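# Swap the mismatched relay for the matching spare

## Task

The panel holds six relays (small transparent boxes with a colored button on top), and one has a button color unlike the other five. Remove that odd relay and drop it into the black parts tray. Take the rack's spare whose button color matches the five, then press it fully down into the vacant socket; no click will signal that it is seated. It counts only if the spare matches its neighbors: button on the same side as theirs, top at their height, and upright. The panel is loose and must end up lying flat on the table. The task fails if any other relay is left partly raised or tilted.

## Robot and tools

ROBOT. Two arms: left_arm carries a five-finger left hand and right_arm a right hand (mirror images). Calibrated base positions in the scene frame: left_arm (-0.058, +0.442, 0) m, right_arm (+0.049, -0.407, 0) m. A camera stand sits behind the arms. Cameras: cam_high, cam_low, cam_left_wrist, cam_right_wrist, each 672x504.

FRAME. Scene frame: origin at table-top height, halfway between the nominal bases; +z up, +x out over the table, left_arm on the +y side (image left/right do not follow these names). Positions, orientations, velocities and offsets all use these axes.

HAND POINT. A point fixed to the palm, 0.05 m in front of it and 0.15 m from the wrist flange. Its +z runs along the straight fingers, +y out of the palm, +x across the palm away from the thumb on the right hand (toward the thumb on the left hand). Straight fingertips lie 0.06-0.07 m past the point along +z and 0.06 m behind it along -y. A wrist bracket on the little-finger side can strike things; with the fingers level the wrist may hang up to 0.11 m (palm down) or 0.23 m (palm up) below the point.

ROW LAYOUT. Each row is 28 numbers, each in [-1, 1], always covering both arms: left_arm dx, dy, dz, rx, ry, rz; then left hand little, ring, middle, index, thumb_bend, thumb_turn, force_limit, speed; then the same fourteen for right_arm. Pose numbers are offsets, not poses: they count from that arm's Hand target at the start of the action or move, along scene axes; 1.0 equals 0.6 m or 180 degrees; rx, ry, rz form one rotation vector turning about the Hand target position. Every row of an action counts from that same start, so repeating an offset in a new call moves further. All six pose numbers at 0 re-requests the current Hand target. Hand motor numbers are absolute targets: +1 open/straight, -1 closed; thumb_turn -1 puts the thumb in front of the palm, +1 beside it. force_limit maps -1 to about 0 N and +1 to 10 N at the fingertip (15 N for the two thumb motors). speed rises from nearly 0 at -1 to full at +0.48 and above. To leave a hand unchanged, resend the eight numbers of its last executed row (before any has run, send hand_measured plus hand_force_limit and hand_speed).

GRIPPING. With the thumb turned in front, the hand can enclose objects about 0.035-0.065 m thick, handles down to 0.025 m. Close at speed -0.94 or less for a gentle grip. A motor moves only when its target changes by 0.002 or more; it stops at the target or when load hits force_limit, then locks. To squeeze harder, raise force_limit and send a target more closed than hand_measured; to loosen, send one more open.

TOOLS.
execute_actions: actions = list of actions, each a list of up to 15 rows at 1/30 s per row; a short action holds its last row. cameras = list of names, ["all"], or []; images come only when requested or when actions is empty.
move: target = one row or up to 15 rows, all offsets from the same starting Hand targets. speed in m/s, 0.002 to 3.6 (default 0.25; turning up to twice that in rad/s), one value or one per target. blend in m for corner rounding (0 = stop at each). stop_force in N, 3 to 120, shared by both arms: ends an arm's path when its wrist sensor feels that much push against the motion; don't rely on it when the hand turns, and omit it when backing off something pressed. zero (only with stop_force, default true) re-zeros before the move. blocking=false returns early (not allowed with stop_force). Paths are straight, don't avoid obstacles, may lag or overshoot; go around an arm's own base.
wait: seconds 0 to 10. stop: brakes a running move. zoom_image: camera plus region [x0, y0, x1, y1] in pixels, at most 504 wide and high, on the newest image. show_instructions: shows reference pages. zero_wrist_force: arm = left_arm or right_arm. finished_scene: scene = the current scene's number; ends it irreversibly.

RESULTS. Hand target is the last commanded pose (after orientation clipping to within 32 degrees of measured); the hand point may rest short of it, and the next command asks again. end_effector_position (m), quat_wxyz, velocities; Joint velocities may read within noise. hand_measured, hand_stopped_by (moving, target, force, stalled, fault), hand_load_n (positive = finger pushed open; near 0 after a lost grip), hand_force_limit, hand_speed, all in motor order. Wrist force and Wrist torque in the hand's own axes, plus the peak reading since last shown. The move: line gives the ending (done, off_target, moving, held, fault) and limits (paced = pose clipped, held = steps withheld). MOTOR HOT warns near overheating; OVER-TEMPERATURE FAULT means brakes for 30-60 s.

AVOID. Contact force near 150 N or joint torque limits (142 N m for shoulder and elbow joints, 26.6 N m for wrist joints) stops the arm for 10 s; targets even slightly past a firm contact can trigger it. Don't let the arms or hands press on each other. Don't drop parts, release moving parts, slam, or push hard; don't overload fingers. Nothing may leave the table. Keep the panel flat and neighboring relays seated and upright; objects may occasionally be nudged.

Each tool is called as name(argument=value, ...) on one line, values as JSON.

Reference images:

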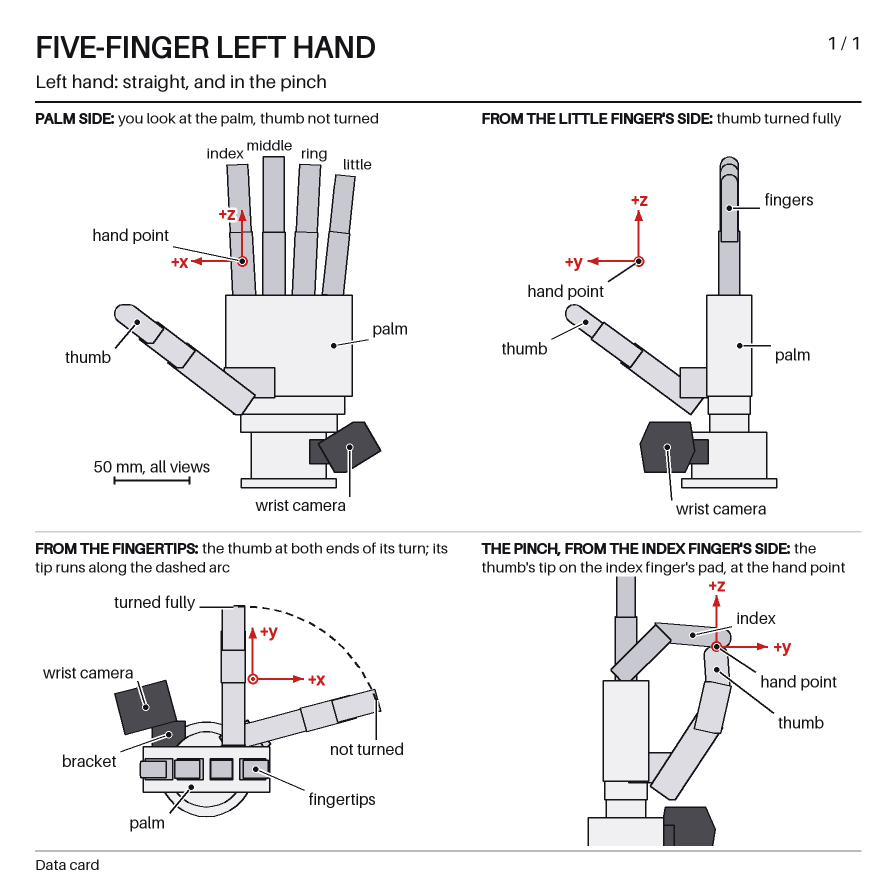

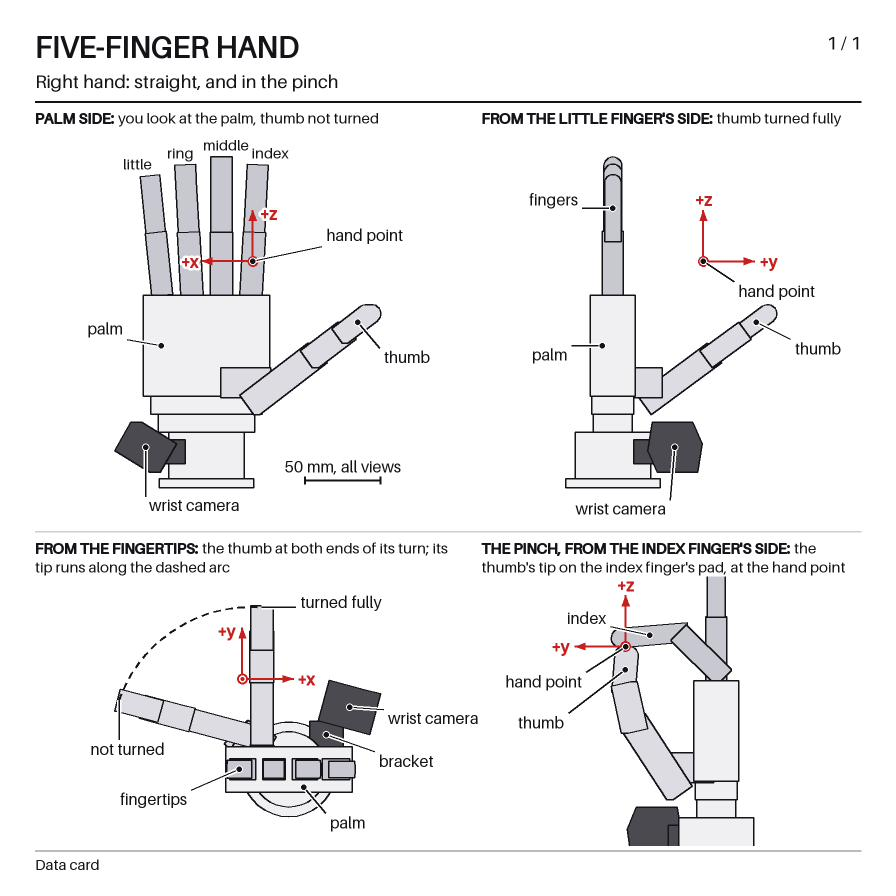

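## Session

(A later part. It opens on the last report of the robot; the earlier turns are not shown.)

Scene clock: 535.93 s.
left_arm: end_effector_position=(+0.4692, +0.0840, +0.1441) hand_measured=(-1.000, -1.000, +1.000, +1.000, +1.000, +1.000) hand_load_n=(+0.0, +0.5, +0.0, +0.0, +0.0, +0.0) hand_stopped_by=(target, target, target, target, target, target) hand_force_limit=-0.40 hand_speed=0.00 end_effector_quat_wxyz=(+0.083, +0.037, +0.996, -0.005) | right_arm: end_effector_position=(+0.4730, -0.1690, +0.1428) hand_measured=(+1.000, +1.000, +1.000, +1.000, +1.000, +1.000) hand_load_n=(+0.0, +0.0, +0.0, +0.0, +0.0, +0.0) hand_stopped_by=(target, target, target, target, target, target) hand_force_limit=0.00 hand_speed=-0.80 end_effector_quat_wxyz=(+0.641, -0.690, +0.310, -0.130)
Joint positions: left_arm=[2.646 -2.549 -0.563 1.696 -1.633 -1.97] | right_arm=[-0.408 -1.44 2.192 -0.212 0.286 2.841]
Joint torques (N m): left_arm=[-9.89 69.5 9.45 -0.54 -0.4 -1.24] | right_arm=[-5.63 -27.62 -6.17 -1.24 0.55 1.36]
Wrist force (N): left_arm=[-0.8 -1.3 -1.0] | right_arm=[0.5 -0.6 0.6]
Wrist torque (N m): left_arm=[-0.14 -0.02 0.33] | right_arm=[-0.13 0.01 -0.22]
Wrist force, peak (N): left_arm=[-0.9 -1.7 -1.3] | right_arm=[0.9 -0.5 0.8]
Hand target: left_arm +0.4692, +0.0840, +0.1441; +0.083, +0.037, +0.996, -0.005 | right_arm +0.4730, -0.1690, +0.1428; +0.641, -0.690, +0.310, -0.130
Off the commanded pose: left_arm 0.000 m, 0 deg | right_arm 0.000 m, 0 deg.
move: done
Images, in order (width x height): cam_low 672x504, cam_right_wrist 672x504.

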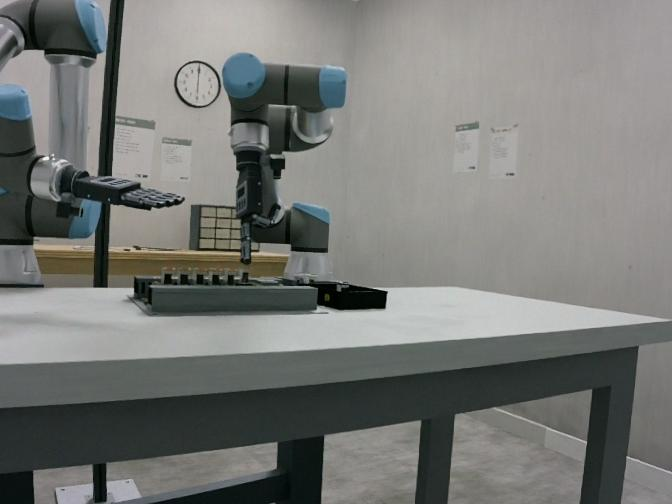

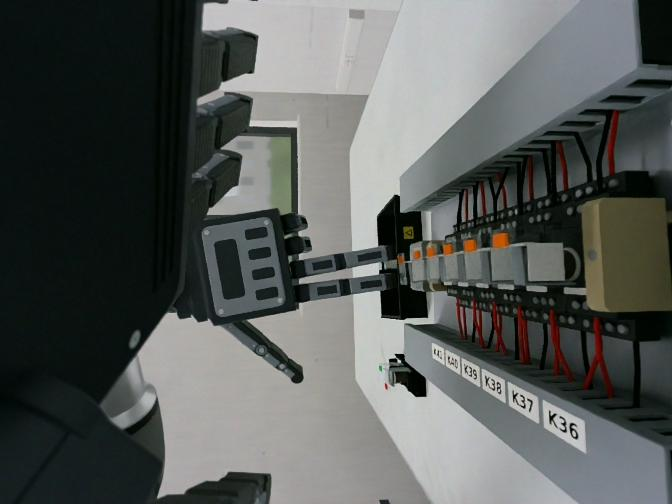

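move(target=[[-0.003,0.0002,-0.003,0,0,0,-1,-1,1,1,1,1,-0.4,0,0,0,0,0,0,0,1,1,1,1,1,1,0,-0.8]], speed=0.02)

move(target=[[0,0,-0.012,0,0,0,-1,-1,1,1,1,1,-0.4,0,0,0,0,0,0,0,1,1,1,1,1,1,0,-0.8]], speed=0.004, stop_force=5, cameras=["cam_right_wrist","cam_low"])

zoom_image(camera="cam_right_wrist", region=[350, 225, 450, 305])

zoom_image(camera="cam_low", region=[220, 240, 260, 290])

Scene clock: 548.23 s.
left_arm: end_effector_position=(+0.4674, +0.0841, +0.1423) hand_measured=(-1.000, -1.000, +1.000, +1.000, +1.000, +1.000) hand_load_n=(+0.0, +0.0, +0.0, +0.0, +0.0, +0.0) hand_stopped_by=(target, target, target, target, target, target) hand_force_limit=-0.40 hand_speed=0.00 end_effector_quat_wxyz=(+0.083, +0.037, +0.996, -0.005) | right_arm: end_effector_position=(+0.4730, -0.1690, +0.1428) hand_measured=(+1.000, +1.000, +1.000, +1.000, +1.000, +1.000) hand_load_n=(+0.0, +0.0, +0.0, +0.0, +0.0, -0.5) hand_stopped_by=(target, target, target, target, target, target) hand_force_limit=0.00 hand_speed=-0.80 end_effector_quat_wxyz=(+0.641, -0.690, +0.310, -0.130)
Joint positions: left_arm=[2.645 -2.542 -0.581 1.706 -1.633 -1.971] | right_arm=[-0.408 -1.44 2.192 -0.212 0.286 2.841]
Joint torques (N m): left_arm=[-9.64 67.79 10.64 -0.95 -1.95 -1.43] | right_arm=[-5.61 -27.43 -6.13 -1.05 0.54 1.41]
Wrist force (N): left_arm=[-0.5 -1.1 -1.0] | right_arm=[0.4 -0.4 0.7]
Wrist torque (N m): left_arm=[-0.10 -0.06 0.34] | right_arm=[-0.10 0.03 -0.22]
Wrist force, peak (N): left_arm=[-0.6 -1.6 -1.2] | right_arm=[0.9 -0.5 0.7]
Hand target: left_arm +0.4674, +0.0841, +0.1423; +0.083, +0.037, +0.996, -0.005 | right_arm +0.4730, -0.1690, +0.1428; +0.641, -0.690, +0.310, -0.130
Off the commanded pose: left_arm 0.000 m, 0 deg | right_arm 0.000 m, 0 deg.
move: done

Scene clock: 549.50 s.
left_arm: end_effector_position=(+0.4674, +0.0841, +0.1412) hand_measured=(-1.000, -1.000, +1.000, +1.000, +1.000, +1.000) hand_load_n=(+0.0, +0.0, +0.0, +0.0, +0.0, +0.0) hand_stopped_by=(target, target, target, target, target, target) hand_force_limit=-0.40 hand_speed=0.00 end_effector_quat_wxyz=(+0.083, +0.037, +0.996, -0.005) | right_arm: end_effector_position=(+0.4730, -0.1690, +0.1428) hand_measured=(+1.000, +1.000, +1.000, +1.000, +1.000, +1.000) hand_load_n=(+0.0, +0.0, +0.0, +0.0, +0.0, -0.5) hand_stopped_by=(target, target, target, target, target, target) hand_force_limit=0.00 hand_speed=-0.80 end_effector_quat_wxyz=(+0.641, -0.690, +0.310, -0.130)
Joint positions: left_arm=[2.645 -2.542 -0.584 1.709 -1.633 -1.971] | right_arm=[-0.408 -1.44 2.192 -0.212 0.286 2.841]
Joint torques (N m): left_arm=[-8.92 56.37 23.12 -3.37 -1.88 -1.32] | right_arm=[-5.86 -27.22 -6.07 -1.12 0.46 1.46]
Wrist force (N): left_arm=[-1.1 -1.7 -5.4] | right_arm=[0.4 -0.5 0.5]
Wrist torque (N m): left_arm=[0.17 -0.13 0.32] | right_arm=[-0.10 0.03 -0.22]
Wrist force, peak (N): left_arm=[-1.6 -2.1 -7.1] | right_arm=[0.6 -0.5 0.8]
Hand target: left_arm +0.4674, +0.0841, +0.1411; +0.083, +0.037, +0.996, -0.005 (not the last commanded pose) | right_arm +0.4730, -0.1690, +0.1428; +0.641, -0.690, +0.310, -0.130
Off the commanded pose: left_arm 0.006 m, 0 deg | right_arm 0.000 m, 0 deg.
move: contact (left_arm)
Images, in order (width x height): cam_low 672x504, cam_right_wrist 672x504.

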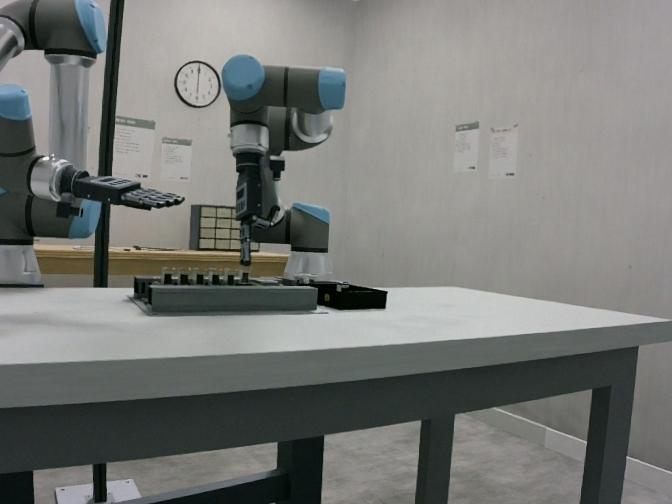

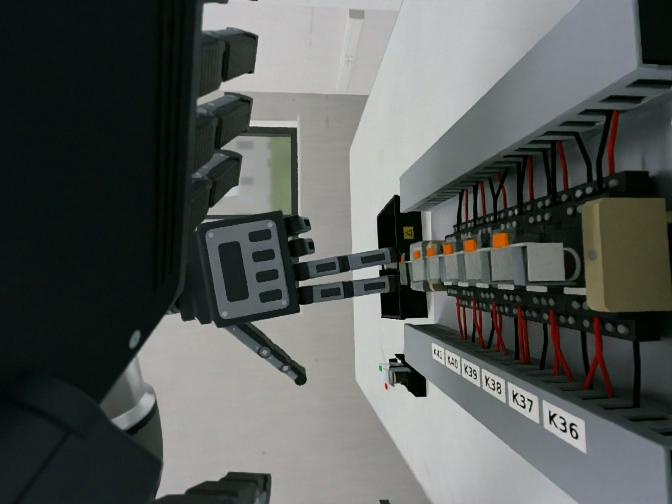

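Scaled by 5.040.

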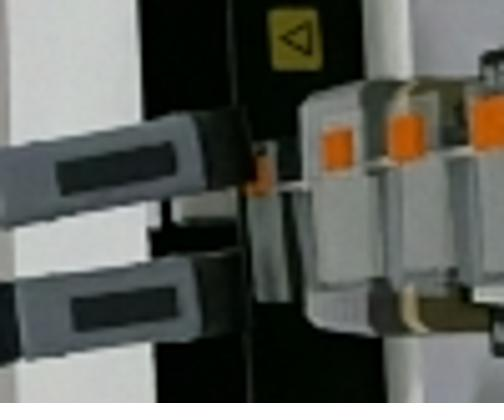

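Scaled by 10.080.

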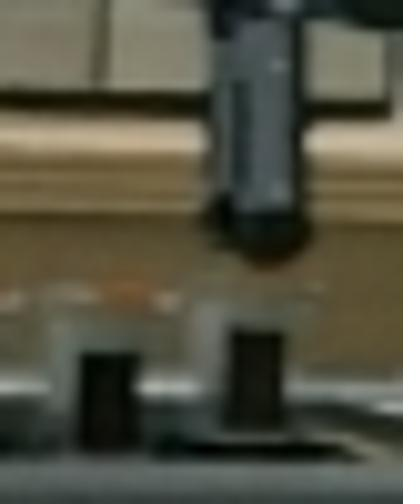

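move(target=[[0.0045,-0.0003,-0.0045,0,0,0,-1,-1,1,1,1,1,-0.4,0,0,0,0,0,0,0,1,1,1,1,1,1,0,-0.8]], speed=0.004, stop_force=15, cameras=["cam_right_wrist","cam_low"])

zoom_image(camera="cam_right_wrist", region=[350, 225, 450, 305])

zoom_image(camera="cam_low", region=[220, 240, 260, 290])

Scene clock: 555.40 s.
left_arm: end_effector_position=(+0.4701, +0.0839, +0.1384) hand_measured=(-1.000, -1.000, +1.000, +1.000, +1.000, +1.000) hand_load_n=(+0.0, +0.0, +0.5, +0.0, -0.5, +0.0) hand_stopped_by=(target, target, target, target, target, target) hand_force_limit=-0.40 hand_speed=0.00 end_effector_quat_wxyz=(+0.083, +0.037, +0.996, -0.005) | right_arm: end_effector_position=(+0.4730, -0.1690, +0.1428) hand_measured=(+1.000, +1.000, +1.000, +1.000, +1.000, +1.000) hand_load_n=(+0.0, +0.0, +0.0, +0.0, +0.0, +0.0) hand_stopped_by=(target, target, target, target, target, target) hand_force_limit=0.00 hand_speed=-0.80 end_effector_quat_wxyz=(+0.641, -0.690, +0.310, -0.130)
Joint positions: left_arm=[2.647 -2.551 -0.573 1.708 -1.633 -1.97] | right_arm=[-0.408 -1.44 2.192 -0.212 0.286 2.841]
Joint torques (N m): left_arm=[8.02 23.09 14.21 -3.78 2.05 1.15] | right_arm=[-5.32 -27.25 -6.36 -1.1 0.52 1.41]
Wrist force (N): left_arm=[-11.3 -2.7 -26.7] | right_arm=[0.6 -0.3 0.6]
Wrist torque (N m): left_arm=[1.45 -1.16 -0.47] | right_arm=[-0.08 0.00 -0.20]
Wrist force, peak (N): left_arm=[-11.1 -2.5 -27.0] | right_arm=[1.0 -0.4 0.6]
Hand target: left_arm +0.4701, +0.0839, +0.1384; +0.083, +0.037, +0.996, -0.005 | right_arm +0.4730, -0.1690, +0.1428; +0.641, -0.690, +0.310, -0.130
Off the commanded pose: left_arm 0.000 m, 0 deg | right_arm 0.000 m, 0 deg.
move: done
Images, in order (width x height): cam_low 672x504, cam_right_wrist 672x504.

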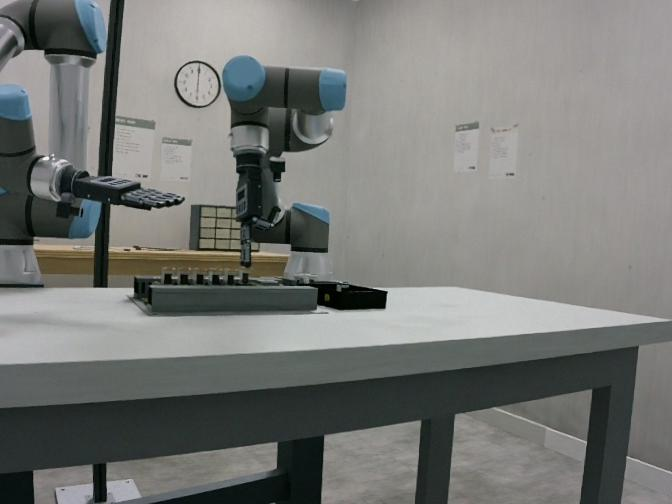

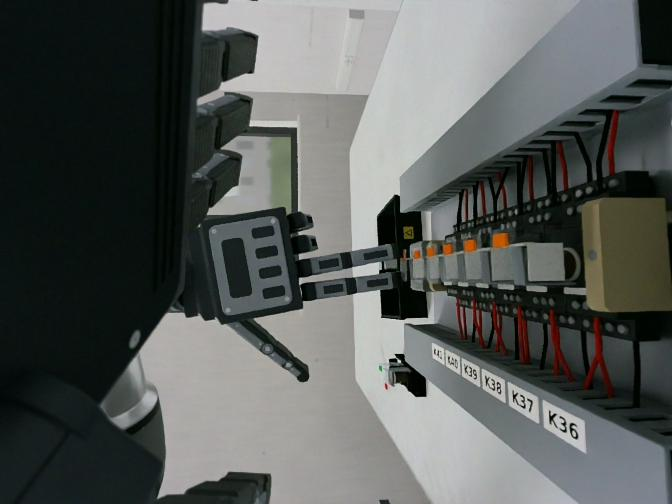

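Scaled by 5.040.

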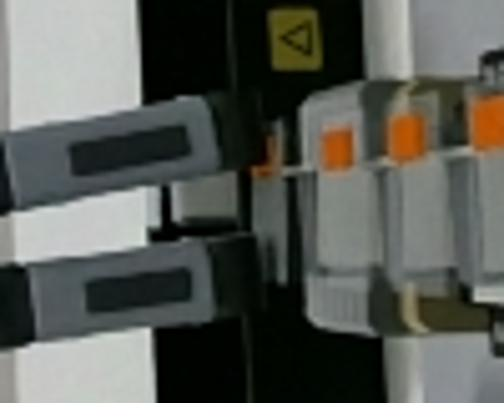

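Scaled by 10.080.

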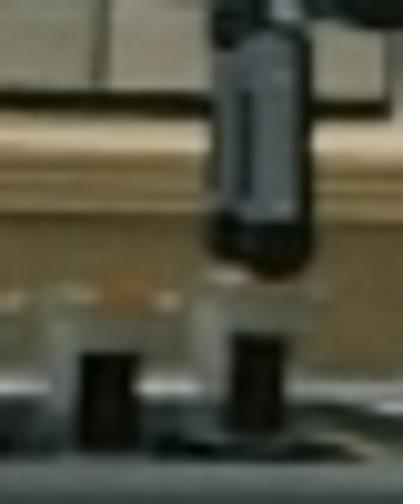

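move(target=[[-0.002,0.0002,-0.0012,0,0,0,-1,-1,1,1,1,1,-0.4,0,0,0,0,0,0,0,1,1,1,1,1,1,0,-0.8],[-0.002,0.0002,-0.0075,0,0,0,-1,-1,1,1,1,1,-0.4,0,0,0,0,0,0,0,1,1,1,1,1,1,0,-0.8]], speed=0.004, stop_force=33, zero=false, cameras=["cam_right_wrist","cam_low"])

zoom_image(camera="cam_right_wrist", region=[350, 225, 450, 305])

zoom_image(camera="cam_low", region=[220, 240, 260, 290])

Scene clock: 563.93 s.
left_arm: end_effector_position=(+0.4689, +0.0840, +0.1345) hand_measured=(-1.000, -1.000, +1.000, +1.000, +1.000, +1.000) hand_load_n=(+0.0, +0.0, +0.0, +0.0, +0.0, +0.0) hand_stopped_by=(target, target, target, target, target, target) hand_force_limit=-0.40 hand_speed=0.00 end_effector_quat_wxyz=(+0.083, +0.037, +0.996, -0.005) | right_arm: end_effector_position=(+0.4730, -0.1690, +0.1428) hand_measured=(+1.000, +1.000, +1.000, +1.000, +1.000, +1.000) hand_load_n=(+0.0, +0.0, +0.0, +0.0, +0.0, +0.0) hand_stopped_by=(target, target, target, target, target, target) hand_force_limit=0.00 hand_speed=-0.80 end_effector_quat_wxyz=(+0.641, -0.690, +0.310, -0.130)
Joint positions: left_arm=[2.646 -2.547 -0.592 1.722 -1.633 -1.97] | right_arm=[-0.408 -1.44 2.192 -0.212 0.286 2.841]
Joint torques (N m): left_arm=[-10.34 35.43 8.8 -5.44 -0.31 -1.29] | right_arm=[-4.93 -27.54 -6.65 -1.07 0.48 1.46]
Wrist force (N): left_arm=[-18.9 -3.9 -35.4] | right_arm=[0.4 -0.4 0.6]
Wrist torque (N m): left_arm=[2.06 -1.90 -0.79] | right_arm=[-0.08 0.03 -0.21]
Wrist force, peak (N): left_arm=[-20.0 -4.3 -37.8] | right_arm=[0.9 -0.4 0.8]
Hand target: left_arm +0.4689, +0.0840, +0.1345; +0.083, +0.037, +0.996, -0.005 (not the last commanded pose) | right_arm +0.4730, -0.1690, +0.1428; +0.641, -0.690, +0.310, -0.130
Off the commanded pose: left_arm 0.001 m, 0 deg | right_arm 0.000 m, 0 deg.
move: contact (left_arm); path passed 1 of 2 targets
Images, in order (width x height): cam_low 672x504, cam_right_wrist 672x504.

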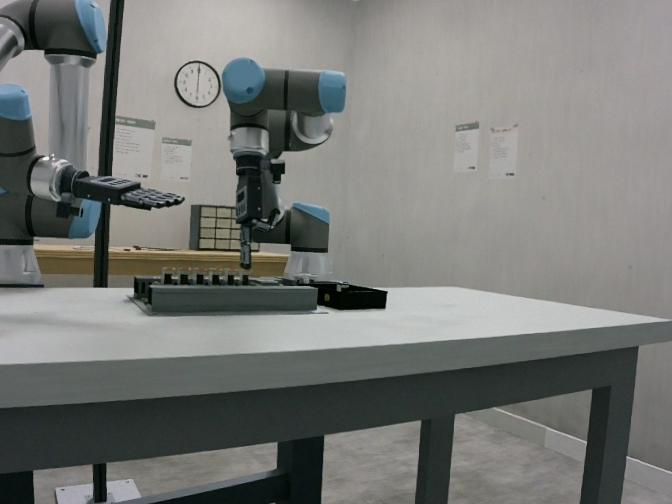

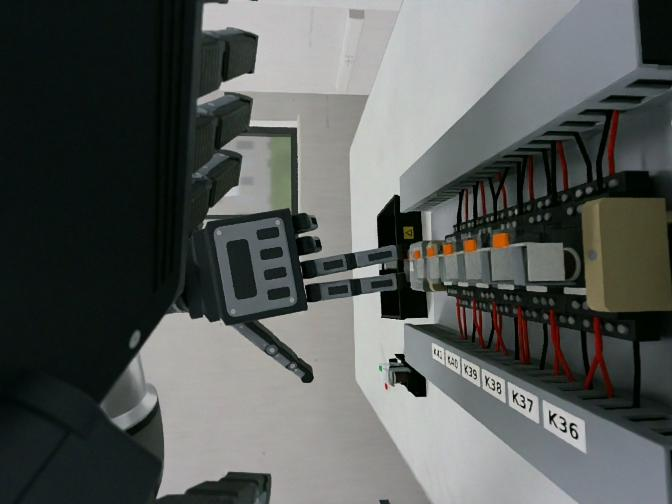

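Scaled by 5.040.

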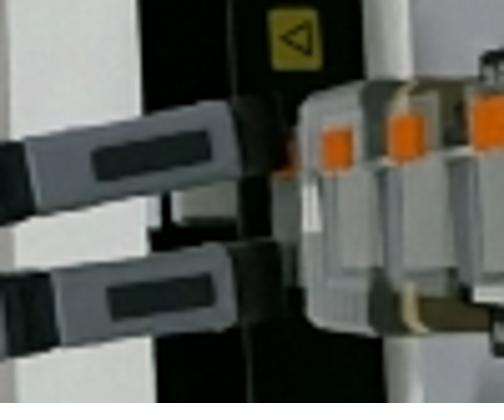

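Scaled by 10.080.

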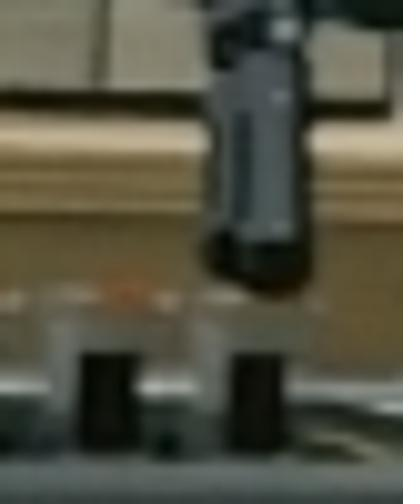

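move(target=[[0.002,-0.0002,0,0,0,0,-1,-1,1,1,1,1,-0.4,0,0,0,0,0,0,0,1,1,1,1,1,1,0,-0.8],[0.002,-0.0002,-0.004,0,0,0,-1,-1,1,1,1,1,-0.4,0,0,0,0,0,0,0,1,1,1,1,1,1,0,-0.8]], speed=0.004, stop_force=37, zero=false, cameras=["cam_right_wrist","cam_low"])

zoom_image(camera="cam_right_wrist", region=[350, 225, 450, 305])

zoom_image(camera="cam_low", region=[220, 240, 260, 290])

Scene clock: 573.33 s.
left_arm: end_effector_position=(+0.4700, +0.0839, +0.1342) hand_measured=(-1.000, -1.000, +1.000, +1.000, +1.000, +1.000) hand_load_n=(+0.0, +0.0, +0.5, +0.0, +0.0, +0.0) hand_stopped_by=(target, target, target, target, target, target) hand_force_limit=-0.40 hand_speed=0.00 end_effector_quat_wxyz=(+0.083, +0.037, +0.996, -0.005) | right_arm: end_effector_position=(+0.4730, -0.1690, +0.1428) hand_measured=(+1.000, +1.000, +1.000, +1.000, +1.000, +1.000) hand_load_n=(+0.0, -0.5, +0.0, +0.0, +0.0, +0.0) hand_stopped_by=(target, target, target, target, target, target) hand_force_limit=0.00 hand_speed=-0.80 end_effector_quat_wxyz=(+0.641, -0.690, +0.310, -0.130)
Joint positions: left_arm=[2.647 -2.551 -0.585 1.719 -1.633 -1.97] | right_arm=[-0.408 -1.44 2.192 -0.212 0.286 2.841]
Joint torques (N m): left_arm=[-0.68 29.96 3.63 -2.34 -0.43 0.45] | right_arm=[-5.35 -27.13 -6.47 -0.88 0.35 1.4]
Wrist force (N): left_arm=[-11.2 -5.1 -42.6] | right_arm=[0.5 -0.6 0.6]
Wrist torque (N m): left_arm=[2.45 -1.46 -0.41] | right_arm=[-0.13 0.02 -0.22]
Wrist force, peak (N): left_arm=[-11.0 -4.8 -43.4] | right_arm=[0.9 -0.4 0.8]
Hand target: left_arm +0.4700, +0.0839, +0.1342; +0.083, +0.037, +0.996, -0.005 (not the last commanded pose) | right_arm +0.4730, -0.1690, +0.1428; +0.641, -0.690, +0.310, -0.130
Off the commanded pose: left_arm 0.002 m, 0 deg | right_arm 0.000 m, 0 deg.
move: contact (left_arm); path passed 1 of 2 targets
Images, in order (width x height): cam_low 672x504, cam_right_wrist 672x504.

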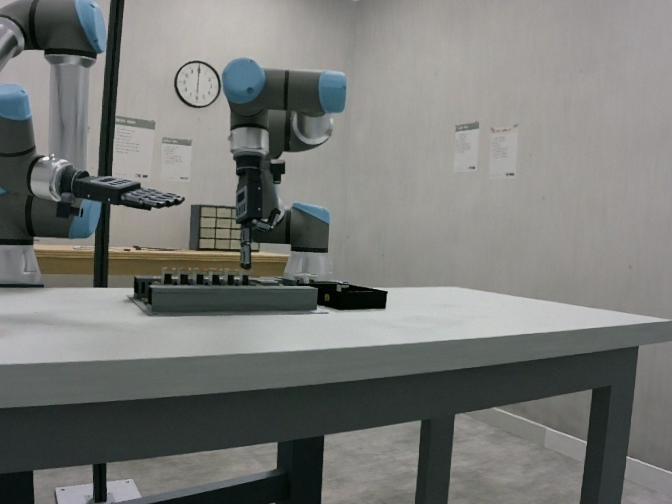

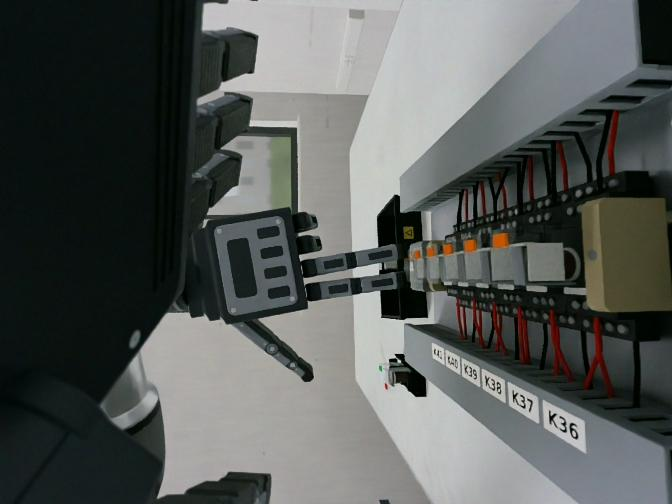

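Scaled by 5.040.

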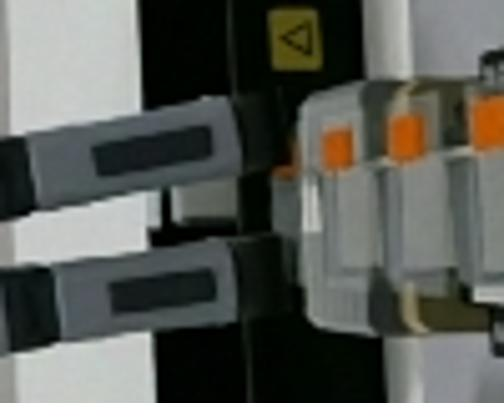

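Scaled by 10.080.

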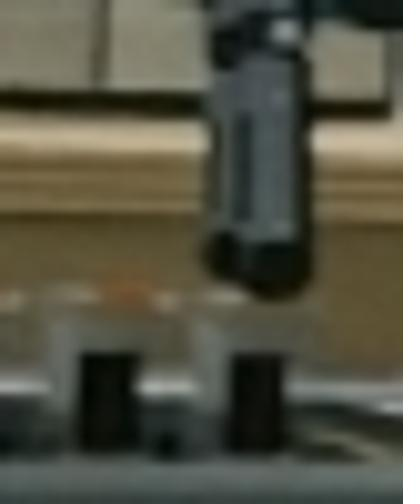

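move(target=[[0,0,0.05,0,0,0,-1,-1,1,1,1,1,-0.4,0,0,0,0,0,0,0,1,1,1,1,1,1,0,-0.8]], speed=0.03, cameras=["cam_right_wrist","cam_low"])

zoom_image(camera="cam_right_wrist", region=[370, 225, 450, 295])

zoom_image(camera="cam_low", region=[180, 240, 280, 315])

zoom_image(camera="cam_low", region=[220, 250, 260, 290])

Scene clock: 579.13 s.
left_arm: end_effector_position=(+0.4700, +0.0839, +0.1642) hand_measured=(-1.000, -1.000, +1.000, +1.000, +1.000, +1.000) hand_load_n=(+0.0, +0.0, +0.0, +0.0, +0.0, +0.0) hand_stopped_by=(target, target, target, target, target, target) hand_force_limit=-0.40 hand_speed=0.00 end_effector_quat_wxyz=(+0.083, +0.037, +0.996, -0.005) | right_arm: end_effector_position=(+0.4730, -0.1690, +0.1428) hand_measured=(+1.000, +1.000, +1.000, +1.000, +1.000, +1.000) hand_load_n=(+0.0, +0.0, +0.0, +0.0, +0.0, +0.0) hand_stopped_by=(target, target, target, target, target, target) hand_force_limit=0.00 hand_speed=-0.80 end_effector_quat_wxyz=(+0.641, -0.690, +0.310, -0.130)
Joint positions: left_arm=[2.647 -2.557 -0.496 1.637 -1.633 -1.97] | right_arm=[-0.408 -1.44 2.192 -0.212 0.286 2.841]
Joint torques (N m): left_arm=[-4.48 41.6 24.52 -3.79 1.63 -0.2] | right_arm=[-4.95 -27.6 -6.64 -0.88 0.41 1.42]
Wrist force (N): left_arm=[-0.4 -1.8 -1.4] | right_arm=[0.7 -0.2 0.6]
Wrist torque (N m): left_arm=[-0.18 -0.10 0.17] | right_arm=[-0.06 -0.02 -0.19]
Wrist force, peak (N): left_arm=[-11.3 -5.2 -43.0] | right_arm=[0.8 -0.5 0.9]
Hand target: left_arm +0.4700, +0.0839, +0.1642; +0.083, +0.037, +0.996, -0.005 | right_arm +0.4730, -0.1690, +0.1428; +0.641, -0.690, +0.310, -0.130
Off the commanded pose: left_arm 0.000 m, 0 deg | right_arm 0.000 m, 0 deg.
move: done
Images, in order (width x height): cam_low 672x504, cam_right_wrist 672x504.

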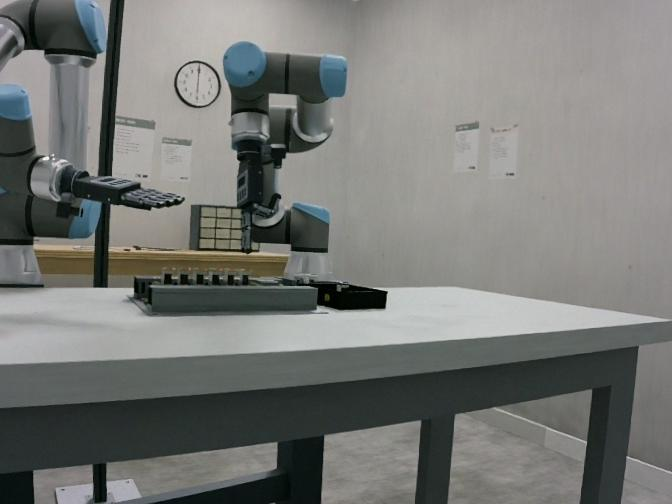

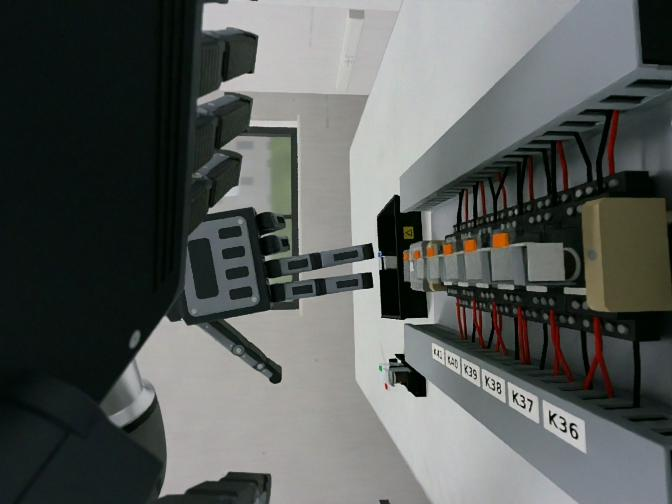

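Scaled by 6.300.

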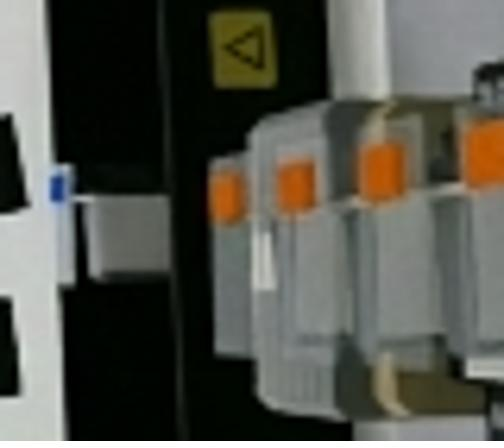

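Scaled by 5.040.

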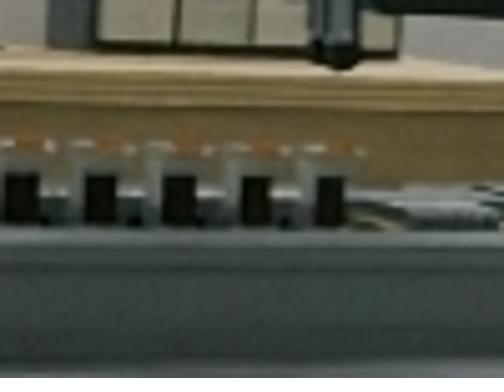

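Scaled by 12.600.

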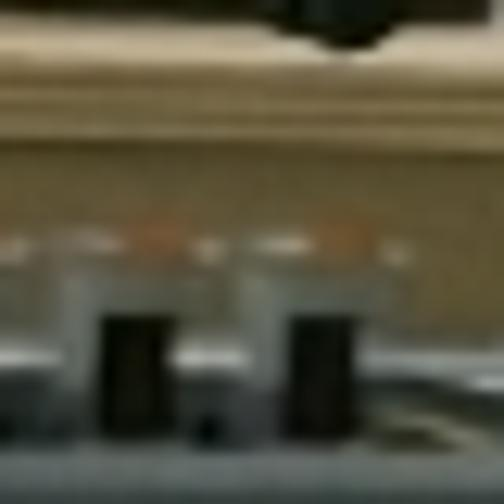

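move(target=[[0,0,0,0,0,0,-1,-1,1,1,1,1,-0.4,0,0,-0.2,0,0,0,0,1,1,1,1,1,1,0,-0.8],[0.0367,-0.1098,-0.0103,-0.0426,-0.1162,0.0937,1,1,1,1,1,1,-0.4,0,0,-0.2,0,0,0,0,1,1,1,1,1,1,0,-0.8]], speed=0.2, cameras=["cam_left_wrist","cam_high"])

zoom_image(camera="cam_left_wrist", region=[200, 100, 460, 360])

zoom_image(camera="cam_left_wrist", region=[295, 190, 455, 320])

Scene clock: 591.10 s.
left_arm: end_effector_position=(+0.4920, +0.0180, +0.1581) hand_measured=(+1.000, +1.000, +1.000, +1.000, +1.000, +1.000) hand_load_n=(+0.0, +0.0, +0.0, +0.0, +0.0, +0.0) hand_stopped_by=(target, target, target, target, target, target) hand_force_limit=-0.40 hand_speed=0.00 end_effector_quat_wxyz=(+0.264, -0.113, +0.957, -0.052) | right_arm: end_effector_position=(+0.4730, -0.2890, +0.1428) hand_measured=(+1.000, +1.000, +1.000, +1.000, +1.000, +1.000) hand_load_n=(+0.0, +0.0, -0.5, +0.0, +0.0, -0.5) hand_stopped_by=(target, target, target, target, target, target) hand_force_limit=0.00 hand_speed=-0.80 end_effector_quat_wxyz=(+0.641, -0.690, +0.310, -0.130)
Joint positions: left_arm=[2.539 -2.48 -0.612 2.006 -1.827 -2.33] | right_arm=[-0.752 -1.033 2.146 1.041 0.175 1.203]
Joint torques (N m): left_arm=[-8.83 66.65 13.06 -1.78 -1.14 -1.25] | right_arm=[-5.52 -18.21 0.15 4.31 -1.78 -1.3]
Wrist force (N): left_arm=[-0.8 -1.7 -1.5] | right_arm=[0.7 -0.5 0.7]
Wrist torque (N m): left_arm=[-0.14 -0.02 0.42] | right_arm=[-0.14 -0.04 0.02]
Wrist force, peak (N): left_arm=[-0.4 -1.9 -1.8] | right_arm=[1.6 -0.8 0.0]
Hand target: left_arm +0.4920, +0.0180, +0.1581; +0.264, -0.113, +0.957, -0.052 | right_arm +0.4730, -0.2890, +0.1428; +0.641, -0.690, +0.310, -0.130
Off the commanded pose: left_arm 0.000 m, 0 deg | right_arm 0.000 m, 0 deg.
move: done
Images, in order (width x height): cam_high 672x504, cam_left_wrist 672x504.

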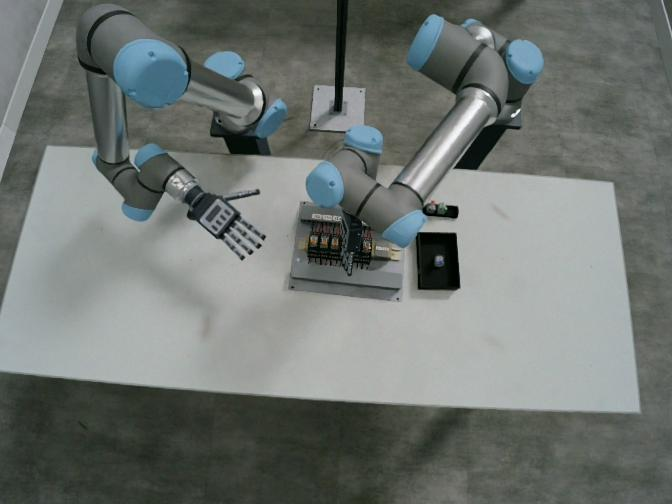

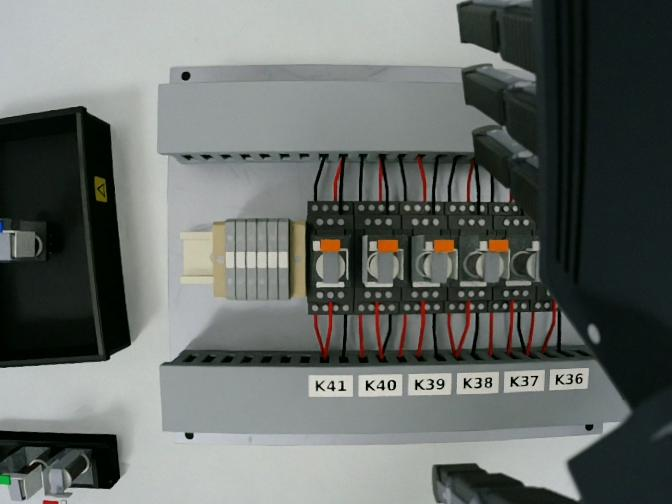

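Scaled by 1.938.

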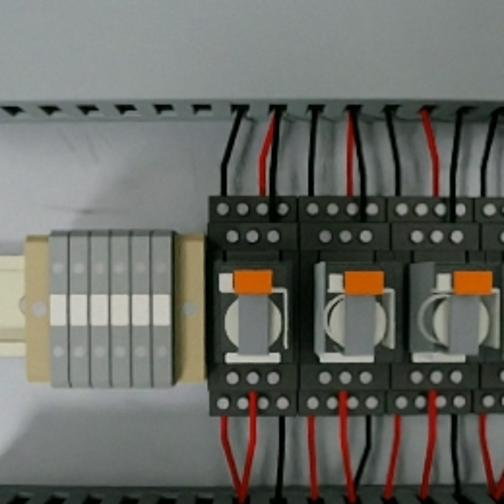

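Scaled by 3.150.

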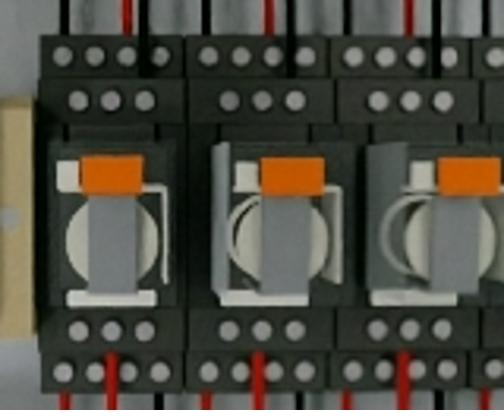

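move(target=[-0.05,0.1,0.12,0,0,0,1,1,1,1,1,1,-0.4,0,0,0,0,0,0,0,1,1,1,1,1,1,0,-0.8], speed=0.15, cameras=["cam_high","cam_low","cam_left_wrist"])

zoom_image(camera="cam_high", region=[270, 180, 480, 320])

zoom_image(camera="cam_low", region=[120, 240, 400, 330])

Scene clock: 595.83 s.
left_arm: end_effector_position=(+0.4620, +0.0779, +0.2300) hand_measured=(+1.000, +1.000, +1.000, +1.000, +1.000, +1.000) hand_load_n=(+0.0, +0.0, +0.0, +0.0, +0.0, +0.0) hand_stopped_by=(target, target, target, target, target, target) hand_force_limit=-0.40 hand_speed=0.00 end_effector_quat_wxyz=(+0.264, -0.113, +0.957, -0.052) | right_arm: end_effector_position=(+0.4730, -0.2890, +0.1428) hand_measured=(+1.000, +1.000, +1.000, +1.000, +1.000, +1.000) hand_load_n=(+0.0, +0.0, +0.0, +0.0, +0.0, -0.5) hand_stopped_by=(target, target, target, target, target, target) hand_force_limit=0.00 hand_speed=-0.80 end_effector_quat_wxyz=(+0.641, -0.690, +0.310, -0.130)
Joint positions: left_arm=[2.596 -2.26 -0.816 2.003 -1.8 -2.278] | right_arm=[-0.752 -1.033 2.146 1.041 0.175 1.203]
Joint torques (N m): left_arm=[11.34 60.75 11.11 -2.53 1.5 1.21] | right_arm=[-6.02 -18.5 0.73 4.37 -0.35 -1.27]
Wrist force (N): left_arm=[-0.6 -1.4 -1.6] | right_arm=[0.7 -0.6 0.5]
Wrist torque (N m): left_arm=[-0.10 -0.05 0.22] | right_arm=[-0.14 -0.04 0.01]
Wrist force, peak (N): left_arm=[-0.6 -1.2 -2.4] | right_arm=[0.7 -1.0 0.9]
Hand target: left_arm +0.4620, +0.0780, +0.2301; +0.264, -0.113, +0.957, -0.052 | right_arm +0.4730, -0.2890, +0.1428; +0.641, -0.690, +0.310, -0.130
Off the commanded pose: left_arm 0.000 m, 0 deg | right_arm 0.000 m, 0 deg.
move: done
Images, in order (width x height): cam_high 672x504, cam_low 672x504, cam_left_wrist 672x504.

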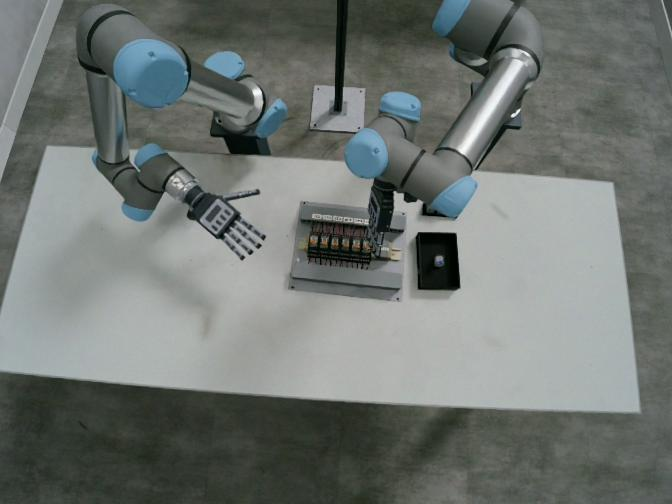

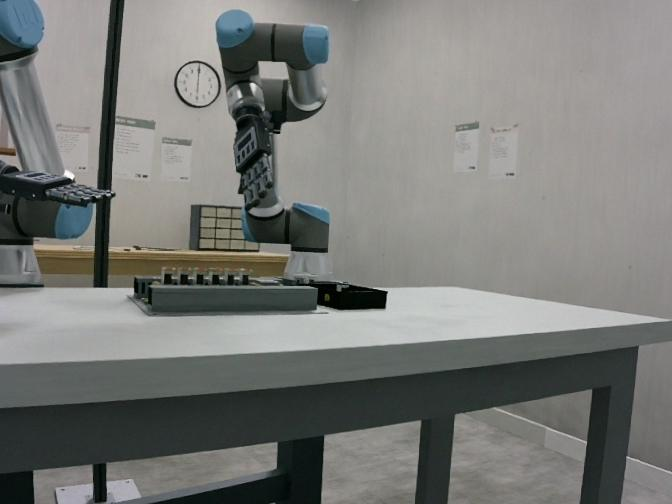

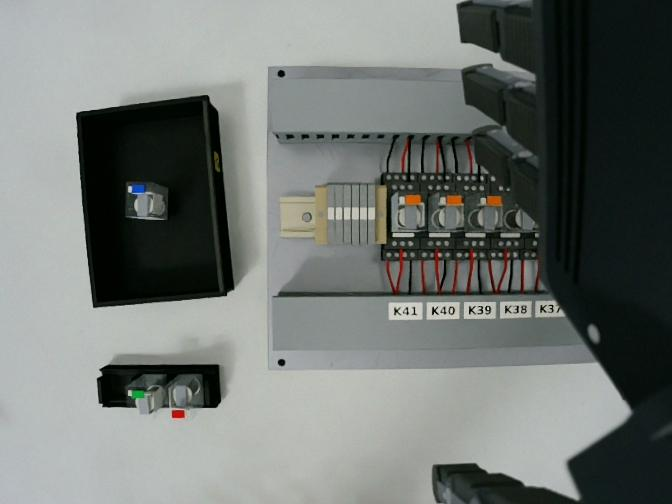

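Scaled by 2.400.

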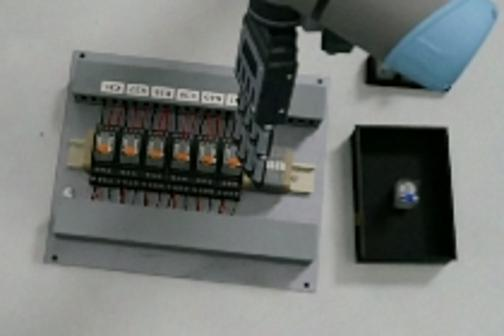

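Scaled by 1.800.

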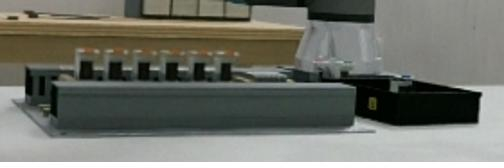

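finished_scene(scene=2)

The scene is finished: the task was done.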